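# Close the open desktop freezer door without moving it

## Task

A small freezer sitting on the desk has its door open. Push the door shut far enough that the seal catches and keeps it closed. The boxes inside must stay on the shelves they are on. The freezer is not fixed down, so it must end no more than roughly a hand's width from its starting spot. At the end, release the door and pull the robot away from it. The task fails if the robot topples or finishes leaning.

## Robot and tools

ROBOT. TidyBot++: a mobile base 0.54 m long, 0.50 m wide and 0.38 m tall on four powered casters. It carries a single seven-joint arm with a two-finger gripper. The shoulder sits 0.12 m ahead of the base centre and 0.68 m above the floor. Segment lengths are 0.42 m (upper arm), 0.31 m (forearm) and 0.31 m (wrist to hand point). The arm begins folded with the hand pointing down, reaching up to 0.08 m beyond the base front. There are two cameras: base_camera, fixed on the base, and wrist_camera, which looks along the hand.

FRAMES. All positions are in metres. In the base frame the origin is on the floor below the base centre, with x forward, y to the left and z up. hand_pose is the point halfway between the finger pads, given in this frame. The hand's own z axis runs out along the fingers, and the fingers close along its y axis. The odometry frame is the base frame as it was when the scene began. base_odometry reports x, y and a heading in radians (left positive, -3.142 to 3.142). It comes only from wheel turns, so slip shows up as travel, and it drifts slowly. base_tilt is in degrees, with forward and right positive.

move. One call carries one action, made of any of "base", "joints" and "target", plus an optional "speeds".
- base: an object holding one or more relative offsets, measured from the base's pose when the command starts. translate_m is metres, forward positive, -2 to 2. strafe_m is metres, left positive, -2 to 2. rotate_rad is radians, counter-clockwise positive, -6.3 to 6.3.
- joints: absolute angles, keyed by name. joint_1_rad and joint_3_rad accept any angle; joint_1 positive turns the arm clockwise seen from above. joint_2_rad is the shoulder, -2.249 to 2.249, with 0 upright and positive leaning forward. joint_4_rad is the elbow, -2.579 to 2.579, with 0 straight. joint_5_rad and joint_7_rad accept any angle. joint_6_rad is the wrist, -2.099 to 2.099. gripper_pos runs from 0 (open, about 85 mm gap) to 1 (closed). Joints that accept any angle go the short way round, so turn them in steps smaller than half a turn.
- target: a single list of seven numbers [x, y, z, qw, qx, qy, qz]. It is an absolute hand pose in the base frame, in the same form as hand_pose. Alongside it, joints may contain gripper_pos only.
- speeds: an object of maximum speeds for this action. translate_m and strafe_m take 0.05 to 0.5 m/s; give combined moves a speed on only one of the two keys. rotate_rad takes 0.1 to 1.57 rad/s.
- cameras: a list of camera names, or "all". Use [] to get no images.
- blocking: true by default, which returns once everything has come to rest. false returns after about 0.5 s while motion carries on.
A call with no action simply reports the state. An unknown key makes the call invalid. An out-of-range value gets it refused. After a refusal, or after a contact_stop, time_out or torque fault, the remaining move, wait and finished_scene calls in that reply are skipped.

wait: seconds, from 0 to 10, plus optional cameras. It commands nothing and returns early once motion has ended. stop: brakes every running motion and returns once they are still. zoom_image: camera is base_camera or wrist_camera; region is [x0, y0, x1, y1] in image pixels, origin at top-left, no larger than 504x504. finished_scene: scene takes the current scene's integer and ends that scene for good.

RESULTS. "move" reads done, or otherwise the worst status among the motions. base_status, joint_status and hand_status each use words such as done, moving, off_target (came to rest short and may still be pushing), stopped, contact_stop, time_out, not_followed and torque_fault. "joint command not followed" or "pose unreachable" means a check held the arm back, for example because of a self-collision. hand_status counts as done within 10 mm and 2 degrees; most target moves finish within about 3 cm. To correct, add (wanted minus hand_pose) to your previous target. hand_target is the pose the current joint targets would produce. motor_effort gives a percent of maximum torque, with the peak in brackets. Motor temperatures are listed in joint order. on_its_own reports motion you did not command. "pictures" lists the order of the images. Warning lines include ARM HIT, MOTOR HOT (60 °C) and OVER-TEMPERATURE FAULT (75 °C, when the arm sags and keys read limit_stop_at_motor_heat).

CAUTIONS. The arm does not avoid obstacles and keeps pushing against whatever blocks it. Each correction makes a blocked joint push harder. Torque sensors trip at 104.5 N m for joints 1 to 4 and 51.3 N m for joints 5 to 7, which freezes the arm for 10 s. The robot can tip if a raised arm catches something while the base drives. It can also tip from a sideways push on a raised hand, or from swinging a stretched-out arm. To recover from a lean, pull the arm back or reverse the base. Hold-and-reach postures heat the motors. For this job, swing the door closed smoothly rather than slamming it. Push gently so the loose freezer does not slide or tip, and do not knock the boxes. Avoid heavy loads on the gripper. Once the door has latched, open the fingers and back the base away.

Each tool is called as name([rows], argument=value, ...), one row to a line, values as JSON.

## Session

move(base={"rotate_rad":1.57}, joints={"joint_6_rad":0.58,"gripper_pos":1})

Scene clock: 2.33 s.
Motor temperatures (°C): [35 34 31 30 38 39 45]
move: done
base_odometry: x=+0.000 y=+0.000 heading=+1.570
base_tilt: forward=-0.1 right=-1.1
base_status: done
joint_positions: joint_1_rad=-0.012 joint_2_rad=-0.317 joint_3_rad=+3.116 joint_4_rad=-2.524 joint_5_rad=-0.003 joint_6_rad=+0.528 joint_7_rad=+1.559 gripper_pos=+0.999
joint_status: all done
motor_effort: joint_1_rad=-1(2) joint_2_rad=-7(8) joint_3_rad=+2(3) joint_4_rad=+19(20) joint_5_rad=+0(1) joint_6_rad=+9(9) joint_7_rad=+0(0)
hand_pose: x=+0.5495 y=+0.0176 z=+0.8607 quat_wxyz=(-0.013, +0.745, +0.010, +0.667) (m; base frame)
hand_target: x=+0.5500 y=+0.0176 z=+0.8746 quat_wxyz=(-0.014, +0.728, +0.010, +0.685) (m; base frame)
hand_status: not commanded
pictures: base_camera, wrist_camera
camera_calibration:
wrist_camera: T_world_to_cam=[[0.0648033, -0.997898, -0.000529647, -0.0132336], [-0.157905, -0.00973022, -0.987406, 0.979525], [0.985326, 0.0640708, -0.158203, -0.27207], [0, 0, 0, 1]] pos_world=[0.423607, 0.0137569, 0.92414]

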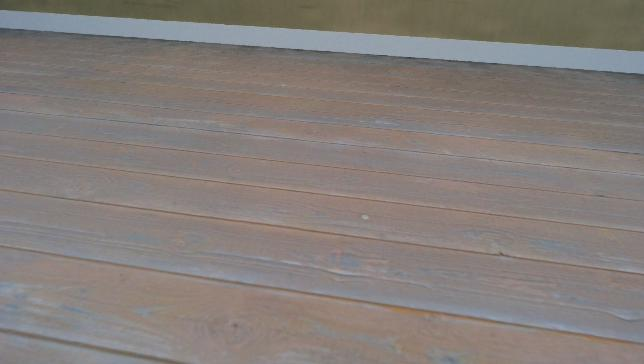

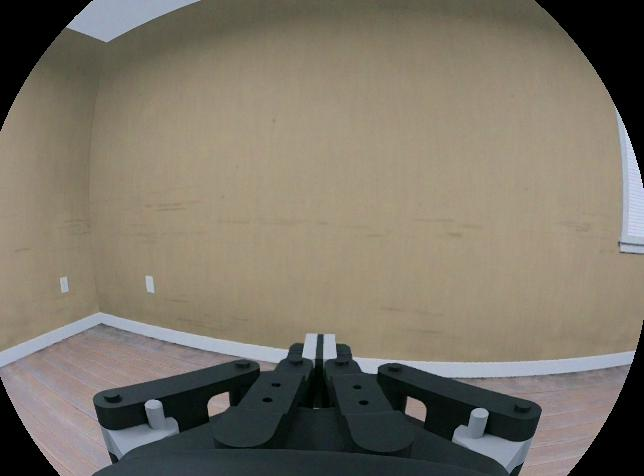

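Same as before: desk to the right of the window.

move(base={"rotate_rad":-1.57})

Scene clock: 7.37 s.
Motor temperatures (°C): [35 34 31 30 38 39 45]
move: done
base_odometry: x=+0.000 y=+0.000 heading=+0.000
base_tilt: forward=-0.1 right=-1.1
base_status: done
joint_positions: joint_1_rad=-0.012 joint_2_rad=-0.317 joint_3_rad=+3.116 joint_4_rad=-2.524 joint_5_rad=-0.003 joint_6_rad=+0.529 joint_7_rad=+1.559 gripper_pos=+0.999
joint_status: not commanded
motor_effort: joint_1_rad=-1(2) joint_2_rad=-7(8) joint_3_rad=+2(4) joint_4_rad=+19(20) joint_5_rad=+0(1) joint_6_rad=+8(9) joint_7_rad=+0(0)
hand_pose: x=+0.5495 y=+0.0176 z=+0.8611 quat_wxyz=(-0.013, +0.744, +0.010, +0.668) (m; base frame)
hand_target: x=+0.5500 y=+0.0176 z=+0.8746 quat_wxyz=(-0.014, +0.728, +0.010, +0.685) (m; base frame)
hand_status: not commanded
pictures: base_camera, wrist_camera
camera_calibration:
wrist_camera: T_world_to_cam=[[0.064868, -0.997894, -0.000478635, -0.013286], [-0.156582, -0.00970491, -0.987617, 0.979396], [0.985532, 0.0641397, -0.156882, -0.273302], [0, 0, 0, 1]] pos_world=[0.423566, 0.0137765, 0.924386]

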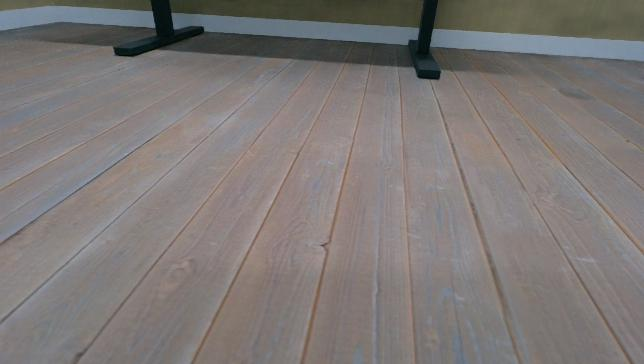

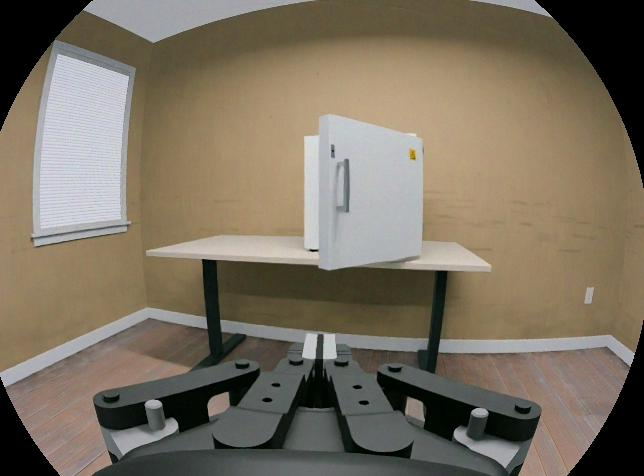

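zoom_image(camera="wrist_camera", region=[280, 100, 450, 280])

Scaled by 2.800.

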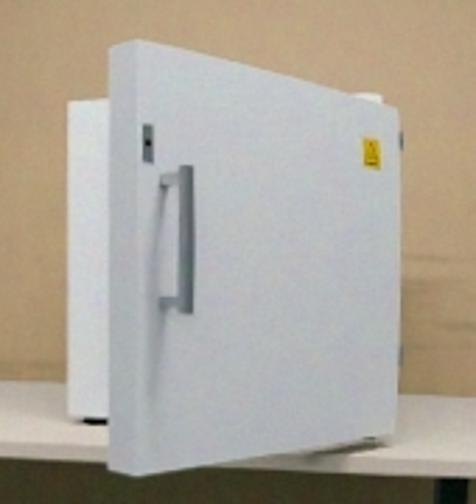

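move(base={"translate_m":0.25,"strafe_m":-0.07}, joints={"joint_1_rad":-0.0,"joint_2_rad":0.6,"joint_3_rad":3.14,"joint_4_rad":-1.66,"joint_6_rad":0.7})

Scene clock: 29.17 s.
Motor temperatures (°C): [35 34 31 31 38 40 45]
move: done
base_odometry: x=+0.250 y=-0.070 heading=-0.001
base_tilt: forward=-0.1 right=-1.1
base_status: done
joint_positions: joint_1_rad=-0.012 joint_2_rad=+0.597 joint_3_rad=+3.116 joint_4_rad=-1.669 joint_5_rad=-0.003 joint_6_rad=+0.647 joint_7_rad=+1.559 gripper_pos=+0.999
joint_status: all done
motor_effort: joint_1_rad=+0(2) joint_2_rad=-40(42) joint_3_rad=+0(3) joint_4_rad=+19(21) joint_5_rad=+0(1) joint_6_rad=+8(10) joint_7_rad=+0(0)
hand_pose: x=+0.9072 y=+0.0245 z=+0.8133 quat_wxyz=(-0.021, +0.724, +0.001, +0.689) (m; base frame)
hand_target: x=+0.9105 y=+0.0016 z=+0.8325 quat_wxyz=(-0.005, +0.703, -0.006, +0.711) (m; base frame)
hand_status: not commanded
pictures: base_camera, wrist_camera
camera_calibration:
wrist_camera: T_world_to_cam=[[0.0618859, -0.997872, -0.0205186, -0.0106023], [-0.098856, 0.0143287, -0.994999, 0.941266], [0.993176, 0.0636047, -0.0977589, -0.688728], [0, 0, 0, 1]] pos_world=[0.777734, 0.0197396, 0.869011]

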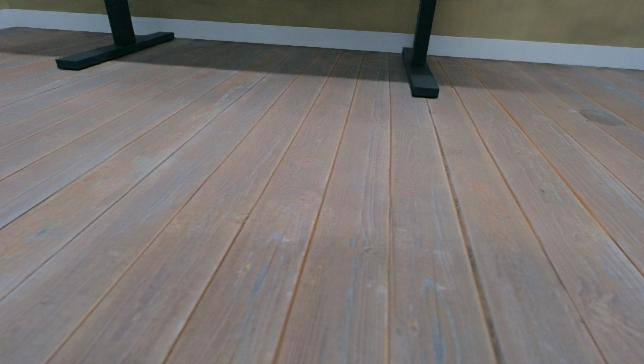

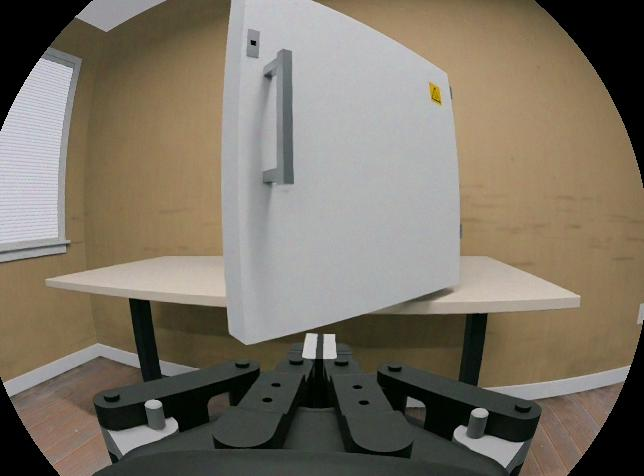

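move(base={"translate_m":0.25,"strafe_m":0.06}, speeds={"translate_m":0.15}, cameras=["wrist_camera"])

move(base={"translate_m":0.1,"strafe_m":0.06}, speeds={"translate_m":0.12}, cameras=["wrist_camera"])

Scene clock: 38.77 s.
Motor temperatures (°C): [35 34 31 31 38 40 45]
move: done
base_odometry: x=+0.501 y=-0.010 heading=-0.001
base_tilt: forward=-0.1 right=-1.1
base_status: done
joint_positions: joint_1_rad=-0.011 joint_2_rad=+0.600 joint_3_rad=+3.118 joint_4_rad=-1.664 joint_5_rad=-0.003 joint_6_rad=+0.650 joint_7_rad=+1.559 gripper_pos=+0.999
joint_status: not commanded
motor_effort: joint_1_rad=+0(4) joint_2_rad=-40(41) joint_3_rad=+1(1) joint_4_rad=+19(20) joint_5_rad=+0(1) joint_6_rad=+9(9) joint_7_rad=+0(0)
hand_pose: x=+0.9088 y=+0.0224 z=+0.8151 quat_wxyz=(-0.019, +0.722, +0.000, +0.691) (m; base frame)
hand_target: x=+0.9105 y=+0.0016 z=+0.8325 quat_wxyz=(-0.005, +0.703, -0.006, +0.711) (m; base frame)
hand_status: not commanded
pictures: wrist_camera
camera_calibration:
wrist_camera: T_world_to_cam=[[0.0591019, -0.998067, -0.0192256, -0.0112352], [-0.0932073, 0.0136578, -0.995553, 0.938526], [0.993891, 0.0606311, -0.0922199, -0.695143], [0, 0, 0, 1]] pos_world=[0.779038, 0.0181156, 0.87003]

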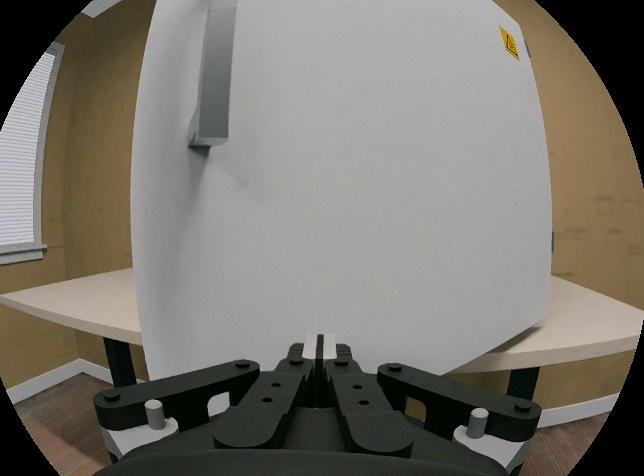

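Scene clock: 40.33 s.
Motor temperatures (°C): [35 35 31 31 38 40 45]
move: done
base_odometry: x=+0.601 y=+0.049 heading=-0.001
base_tilt: forward=-0.2 right=-1.2
base_status: done
joint_positions: joint_1_rad=-0.009 joint_2_rad=+0.602 joint_3_rad=+3.120 joint_4_rad=-1.663 joint_5_rad=-0.003 joint_6_rad=+0.651 joint_7_rad=+1.559 gripper_pos=+0.999
joint_status: not commanded
motor_effort: joint_1_rad=-1(3) joint_2_rad=-40(42) joint_3_rad=+0(2) joint_4_rad=+18(21) joint_5_rad=+1(1) joint_6_rad=+9(9) joint_7_rad=+0(0)
hand_pose: x=+0.9094 y=+0.0203 z=+0.8144 quat_wxyz=(-0.018, +0.722, -0.001, +0.691) (m; base frame)
hand_target: x=+0.9105 y=+0.0016 z=+0.8325 quat_wxyz=(-0.005, +0.703, -0.006, +0.711) (m; base frame)
hand_status: not commanded
pictures: wrist_camera
camera_calibration:
wrist_camera: T_world_to_cam=[[0.0562228, -0.998246, -0.0185265, -0.0113869], [-0.0931307, 0.0132315, -0.995566, 0.937903], [0.994065, 0.0576989, -0.0922235, -0.695694], [0, 0, 0, 1]] pos_world=[0.779553, 0.016364, 0.869374]

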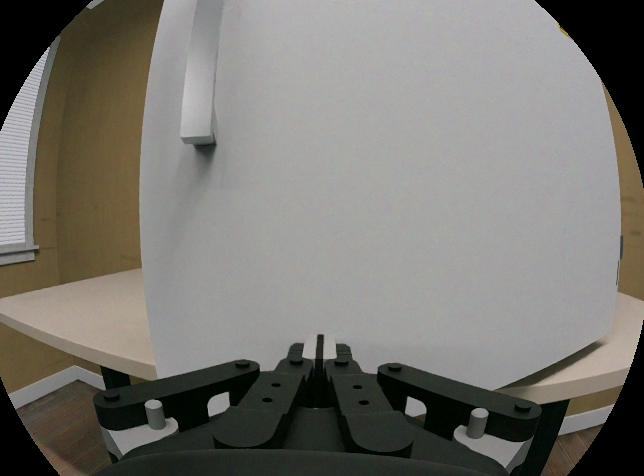

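move(base={"translate_m":0.08,"strafe_m":0.04}, speeds={"translate_m":0.12}, cameras=["wrist_camera"])

move(base={"translate_m":0.03}, speeds={"translate_m":0.1}, cameras=["wrist_camera"])

Scene clock: 45.13 s.
Motor temperatures (°C): [35 35 31 31 38 40 45]
move: done
base_odometry: x=+0.681 y=+0.090 heading=-0.001
base_tilt: forward=-0.1 right=-1.1
base_status: done
joint_positions: joint_1_rad=-0.008 joint_2_rad=+0.603 joint_3_rad=+3.120 joint_4_rad=-1.663 joint_5_rad=-0.003 joint_6_rad=+0.651 joint_7_rad=+1.559 gripper_pos=+0.999
joint_status: not commanded
motor_effort: joint_1_rad=+0(4) joint_2_rad=-40(42) joint_3_rad=+0(1) joint_4_rad=+18(21) joint_5_rad=-1(1) joint_6_rad=+8(9) joint_7_rad=+0(0)
hand_pose: x=+0.9096 y=+0.0190 z=+0.8140 quat_wxyz=(-0.017, +0.722, -0.001, +0.691) (m; base frame)
hand_target: x=+0.9105 y=+0.0016 z=+0.8325 quat_wxyz=(-0.005, +0.703, -0.006, +0.711) (m; base frame)
hand_status: not commanded
pictures: wrist_camera
camera_calibration:
wrist_camera: T_world_to_cam=[[0.0545664, -0.998345, -0.01816, -0.0114492], [-0.0930497, 0.0130238, -0.995576, 0.937457], [0.994165, 0.0560148, -0.092185, -0.696019], [0, 0, 0, 1]] pos_world=[0.779812, 0.0153479, 0.868939]

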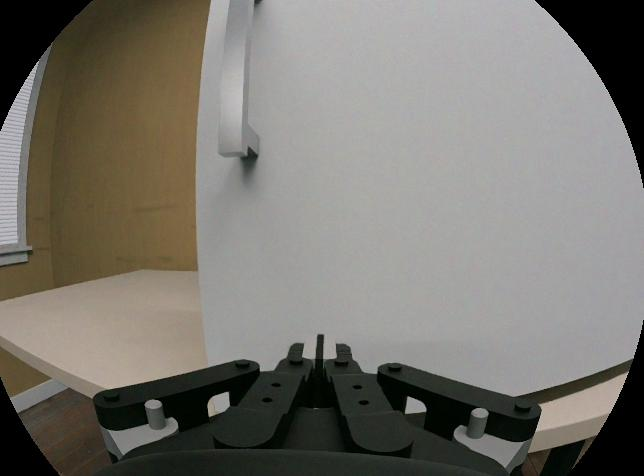

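Scene clock: 46.00 s.
Motor temperatures (°C): [35 35 31 31 38 40 45]
move: done
base_odometry: x=+0.711 y=+0.090 heading=+0.000
base_tilt: forward=-0.1 right=-1.1
base_status: done
joint_positions: joint_1_rad=-0.008 joint_2_rad=+0.605 joint_3_rad=+3.120 joint_4_rad=-1.661 joint_5_rad=-0.003 joint_6_rad=+0.652 joint_7_rad=+1.559 gripper_pos=+0.999
joint_status: not commanded
motor_effort: joint_1_rad=+0(2) joint_2_rad=-40(41) joint_3_rad=+0(2) joint_4_rad=+19(20) joint_5_rad=+0(1) joint_6_rad=+9(9) joint_7_rad=+0(0)
hand_pose: x=+0.9103 y=+0.0190 z=+0.8130 quat_wxyz=(-0.017, +0.722, -0.001, +0.691) (m; base frame)
hand_target: x=+0.9105 y=+0.0016 z=+0.8325 quat_wxyz=(-0.005, +0.703, -0.006, +0.711) (m; base frame)
hand_status: not commanded
pictures: wrist_camera
camera_calibration:
wrist_camera: T_world_to_cam=[[0.0545322, -0.998346, -0.0182212, -0.0114235], [-0.0936853, 0.0130522, -0.995516, 0.937052], [0.994107, 0.0559947, -0.0928185, -0.696208], [0, 0, 0, 1]] pos_world=[0.780517, 0.0153489, 0.868021]

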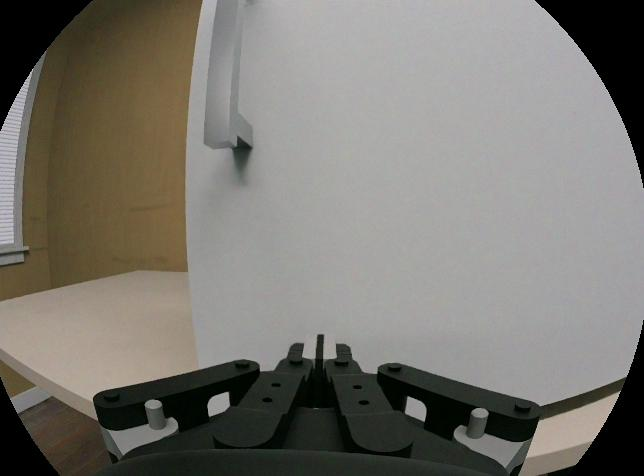

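Similar to last time one step before. Small steps until firm.

move(base={"translate_m":0.02}, speeds={"translate_m":0.1}, cameras=["wrist_camera"])

move(base={"translate_m":0.02}, speeds={"translate_m":0.1}, cameras=["wrist_camera"])

Scene clock: 50.63 s.
Motor temperatures (°C): [35 35 31 31 38 40 45]
move: done
base_odometry: x=+0.731 y=+0.090 heading=+0.000
base_tilt: forward=-0.1 right=-1.1
base_status: done
joint_positions: joint_1_rad=-0.008 joint_2_rad=+0.608 joint_3_rad=+3.120 joint_4_rad=-1.659 joint_5_rad=-0.003 joint_6_rad=+0.652 joint_7_rad=+1.559 gripper_pos=+0.999
joint_status: not commanded
motor_effort: joint_1_rad=-1(2) joint_2_rad=-40(43) joint_3_rad=+0(1) joint_4_rad=+18(19) joint_5_rad=+1(1) joint_6_rad=+9(9) joint_7_rad=+0(0)
hand_pose: x=+0.9111 y=+0.0190 z=+0.8118 quat_wxyz=(-0.017, +0.723, -0.001, +0.691) (m; base frame)
hand_target: x=+0.9105 y=+0.0016 z=+0.8325 quat_wxyz=(-0.005, +0.703, -0.006, +0.711) (m; base frame)
hand_status: not commanded
pictures: wrist_camera
camera_calibration:
wrist_camera: T_world_to_cam=[[0.0544916, -0.998347, -0.0182919, -0.0113936], [-0.0944024, 0.0130862, -0.995448, 0.936529], [0.994042, 0.0559704, -0.0935332, -0.69644], [0, 0, 0, 1]] pos_world=[0.781322, 0.0153496, 0.866917]

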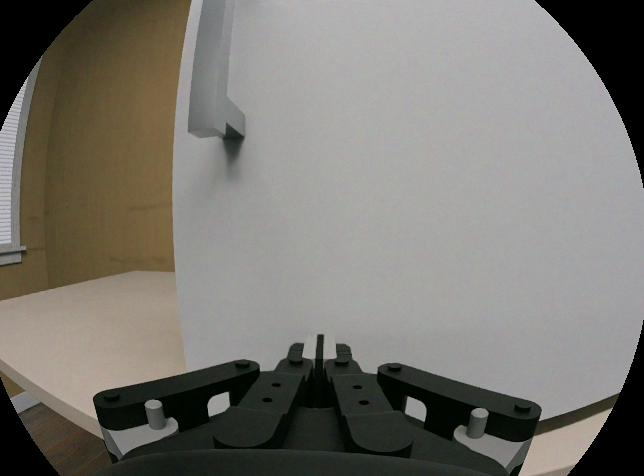

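Scene clock: 51.40 s.
Motor temperatures (°C): [35 35 31 31 38 40 45]
move: done
base_odometry: x=+0.751 y=+0.090 heading=+0.000
base_tilt: forward=-0.2 right=-1.1
base_status: done
joint_positions: joint_1_rad=-0.008 joint_2_rad=+0.610 joint_3_rad=+3.120 joint_4_rad=-1.657 joint_5_rad=-0.003 joint_6_rad=+0.652 joint_7_rad=+1.559 gripper_pos=+0.999
joint_status: not commanded
motor_effort: joint_1_rad=-1(2) joint_2_rad=-40(43) joint_3_rad=+0(1) joint_4_rad=+19(20) joint_5_rad=+0(1) joint_6_rad=+9(9) joint_7_rad=+0(0)
hand_pose: x=+0.9117 y=+0.0190 z=+0.8118 quat_wxyz=(-0.017, +0.722, -0.001, +0.691) (m; base frame)
hand_target: x=+0.9105 y=+0.0016 z=+0.8325 quat_wxyz=(-0.005, +0.703, -0.006, +0.711) (m; base frame)
hand_status: not commanded
pictures: wrist_camera
camera_calibration:
wrist_camera: T_world_to_cam=[[0.0544769, -0.998347, -0.0182932, -0.0114176], [-0.0935419, 0.0131373, -0.995529, 0.935879], [0.994124, 0.0559445, -0.0926716, -0.69787], [0, 0, 0, 1]] pos_world=[0.781935, 0.0153483, 0.866813]

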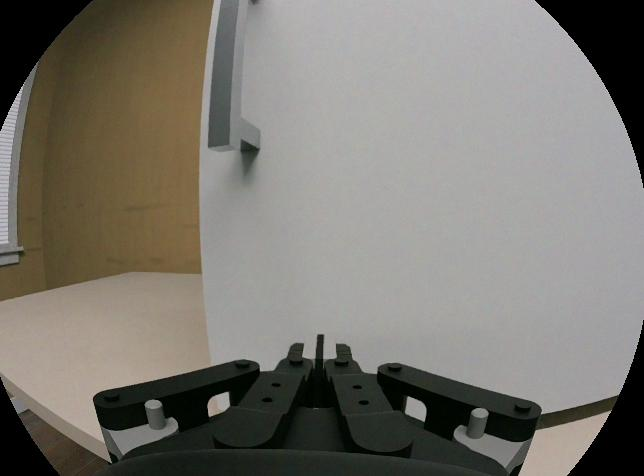

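move(base={"translate_m":0.025}, speeds={"translate_m":0.1}, cameras=["wrist_camera"])

move(base={"translate_m":0.015}, speeds={"translate_m":0.1}, cameras=["wrist_camera"])

Scene clock: 56.77 s.
Motor temperatures (°C): [35 35 31 31 38 40 45]
move: done
base_odometry: x=+0.776 y=+0.090 heading=+0.000
base_tilt: forward=-0.1 right=-1.2
base_status: done
joint_positions: joint_1_rad=-0.008 joint_2_rad=+0.610 joint_3_rad=+3.120 joint_4_rad=-1.657 joint_5_rad=-0.003 joint_6_rad=+0.653 joint_7_rad=+1.559 gripper_pos=+0.999
joint_status: not commanded
motor_effort: joint_1_rad=-1(2) joint_2_rad=-40(42) joint_3_rad=+1(1) joint_4_rad=+19(19) joint_5_rad=+0(1) joint_6_rad=+9(9) joint_7_rad=+0(0)
hand_pose: x=+0.9119 y=+0.0190 z=+0.8115 quat_wxyz=(-0.017, +0.722, -0.001, +0.691) (m; base frame)
hand_target: x=+0.9105 y=+0.0016 z=+0.8325 quat_wxyz=(-0.005, +0.703, -0.006, +0.711) (m; base frame)
hand_status: not commanded
pictures: wrist_camera
camera_calibration:
wrist_camera: T_world_to_cam=[[0.0544678, -0.998348, -0.0183094, -0.0114107], [-0.0937154, 0.0131445, -0.995512, 0.935775], [0.994108, 0.0559392, -0.0928446, -0.697912], [0, 0, 0, 1]] pos_world=[0.782118, 0.0153486, 0.866569]

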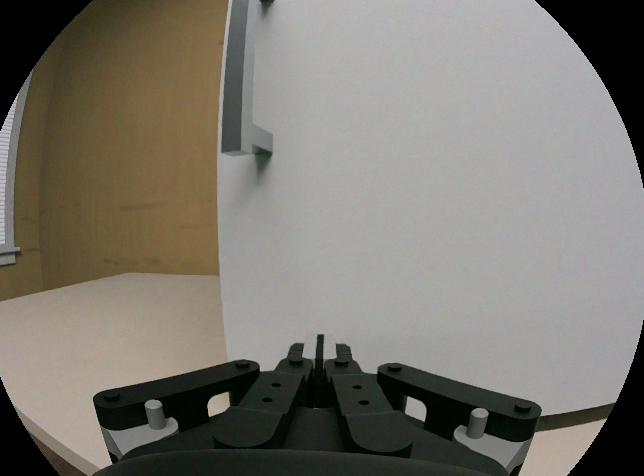

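Scene clock: 57.50 s.
Motor temperatures (°C): [35 35 31 31 38 40 45]
move: done
base_odometry: x=+0.791 y=+0.090 heading=+0.001
base_tilt: forward=-0.1 right=-1.1
base_status: done
joint_positions: joint_1_rad=-0.008 joint_2_rad=+0.611 joint_3_rad=+3.120 joint_4_rad=-1.656 joint_5_rad=-0.003 joint_6_rad=+0.653 joint_7_rad=+1.559 gripper_pos=+0.999
joint_status: not commanded
motor_effort: joint_1_rad=+0(3) joint_2_rad=-40(43) joint_3_rad=+1(1) joint_4_rad=+19(19) joint_5_rad=+0(1) joint_6_rad=+9(9) joint_7_rad=+0(0)
hand_pose: x=+0.9121 y=+0.0190 z=+0.8115 quat_wxyz=(-0.017, +0.722, -0.001, +0.691) (m; base frame)
hand_target: x=+0.9105 y=+0.0016 z=+0.8325 quat_wxyz=(-0.005, +0.703, -0.006, +0.711) (m; base frame)
hand_status: not commanded
pictures: wrist_camera
camera_calibration:
wrist_camera: T_world_to_cam=[[0.0544636, -0.998348, -0.0183097, -0.0114172], [-0.0934773, 0.0131586, -0.995534, 0.935589], [0.994131, 0.055932, -0.0926062, -0.698304], [0, 0, 0, 1]] pos_world=[0.782284, 0.0153481, 0.866535]

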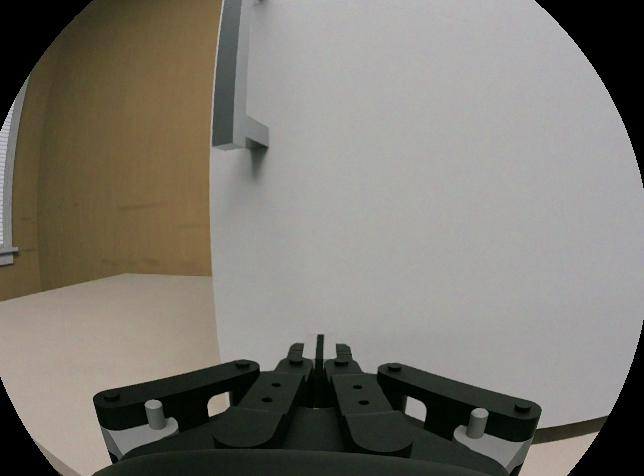

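move(base={"translate_m":0.02}, speeds={"translate_m":0.1}, cameras=["wrist_camera"])

Scene clock: 61.97 s.
Motor temperatures (°C): [35 36 31 31 38 40 45]
move: done
base_odometry: x=+0.811 y=+0.091 heading=+0.001
base_tilt: forward=-0.2 right=-1.0
base_status: done
joint_positions: joint_1_rad=-0.008 joint_2_rad=+0.611 joint_3_rad=+3.120 joint_4_rad=-1.656 joint_5_rad=-0.003 joint_6_rad=+0.653 joint_7_rad=+1.559 gripper_pos=+0.999
joint_status: not commanded
motor_effort: joint_1_rad=-1(3) joint_2_rad=-40(43) joint_3_rad=+1(1) joint_4_rad=+18(20) joint_5_rad=+0(1) joint_6_rad=+9(9) joint_7_rad=+0(0)
hand_pose: x=+0.9122 y=+0.0190 z=+0.8113 quat_wxyz=(-0.017, +0.722, -0.001, +0.691) (m; base frame)
hand_target: x=+0.9105 y=+0.0016 z=+0.8325 quat_wxyz=(-0.005, +0.703, -0.006, +0.711) (m; base frame)
hand_status: not commanded
pictures: wrist_camera
camera_calibration:
wrist_camera: T_world_to_cam=[[0.054456, -0.998348, -0.0183204, -0.0114149], [-0.0935024, 0.0131685, -0.995532, 0.935442], [0.994129, 0.0559257, -0.0926309, -0.698471], [0, 0, 0, 1]] pos_world=[0.782458, 0.015348, 0.866353]

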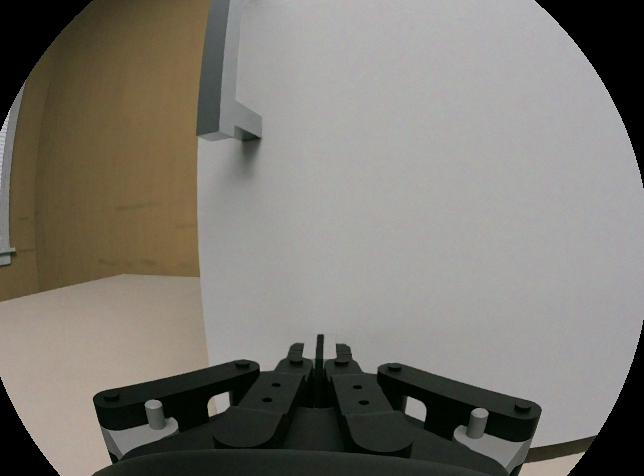

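move(base={"translate_m":0.02}, speeds={"translate_m":0.1}, cameras=["wrist_camera"])

Scene clock: 65.57 s.
Motor temperatures (°C): [35 36 31 31 38 40 45]
move: done
base_odometry: x=+0.831 y=+0.091 heading=+0.001
base_tilt: forward=-0.2 right=-1.2
base_status: done
joint_positions: joint_1_rad=-0.010 joint_2_rad=+0.583 joint_3_rad=+3.120 joint_4_rad=-1.697 joint_5_rad=-0.003 joint_6_rad=+0.653 joint_7_rad=+1.559 gripper_pos=+0.999
joint_status: not commanded
motor_effort: joint_1_rad=+4(5) joint_2_rad=-35(41) joint_3_rad=+4(5) joint_4_rad=+27(28) joint_5_rad=-1(3) joint_6_rad=+10(10) joint_7_rad=+0(0)
hand_pose: x=+0.8994 y=+0.0206 z=+0.8113 quat_wxyz=(-0.018, +0.727, +0.000, +0.687) (m; base frame)
hand_target: x=+0.9105 y=+0.0016 z=+0.8325 quat_wxyz=(-0.005, +0.703, -0.006, +0.711) (m; base frame)
hand_status: not commanded
pictures: wrist_camera
camera_calibration:
wrist_camera: T_world_to_cam=[[0.0567727, -0.998222, -0.0181775, -0.0113023], [-0.105785, 0.01209, -0.994316, 0.944223], [0.992767, 0.0583729, -0.10491, -0.674635], [0, 0, 0, 1]] pos_world=[0.770281, 0.0166825, 0.867875]

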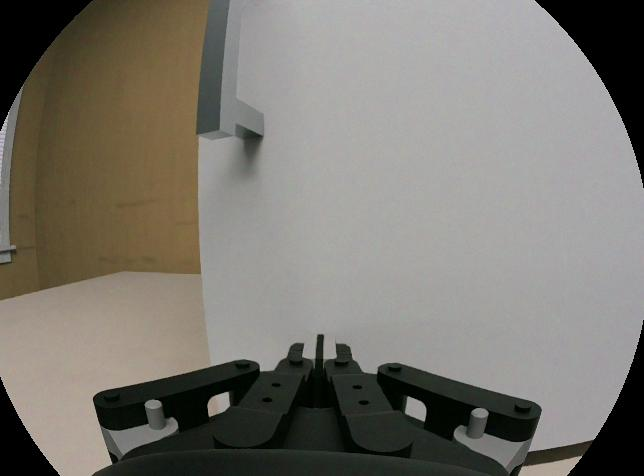

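Firm contact, same signature as scene 2. Retreat and look.

move(base={"translate_m":-0.25}, cameras=["wrist_camera"])

Scene clock: 77.23 s.
Motor temperatures (°C): [35 36 31 31 38 40 45]
move: done
base_odometry: x=+0.581 y=+0.091 heading=+0.001
base_tilt: forward=-0.1 right=-1.2
base_status: done
joint_positions: joint_1_rad=-0.005 joint_2_rad=+0.604 joint_3_rad=+3.126 joint_4_rad=-1.654 joint_5_rad=-0.003 joint_6_rad=+0.655 joint_7_rad=+1.559 gripper_pos=+0.999
joint_status: not commanded
motor_effort: joint_1_rad=+0(7) joint_2_rad=-40(43) joint_3_rad=+1(4) joint_4_rad=+19(26) joint_5_rad=+1(2) joint_6_rad=+8(9) joint_7_rad=+0(0)
hand_pose: x=+0.9118 y=+0.0140 z=+0.8190 quat_wxyz=(-0.014, +0.718, -0.003, +0.696) (m; base frame)
hand_target: x=+0.9105 y=+0.0016 z=+0.8325 quat_wxyz=(-0.005, +0.703, -0.006, +0.711) (m; base frame)
hand_status: not commanded
pictures: wrist_camera
camera_calibration:
wrist_camera: T_world_to_cam=[[0.0477777, -0.998747, -0.0149029, -0.0129896], [-0.0816337, 0.0109658, -0.996602, 0.933164], [0.995517, 0.0488319, -0.0810075, -0.707734], [0, 0, 0, 1]] pos_world=[0.781359, 0.0113539, 0.872468]

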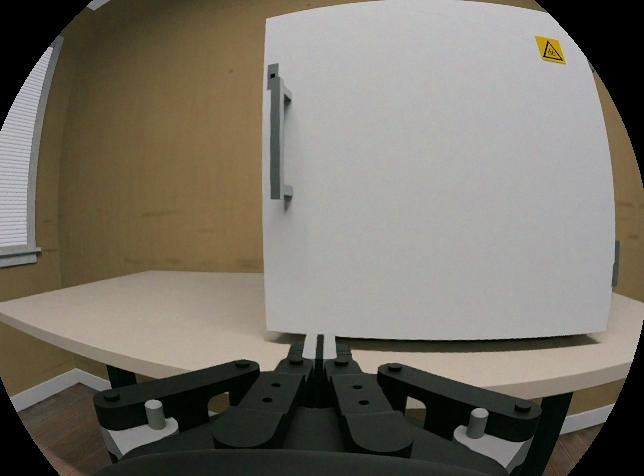

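finished_scene(scene=3)

The scene is finished: the task was done.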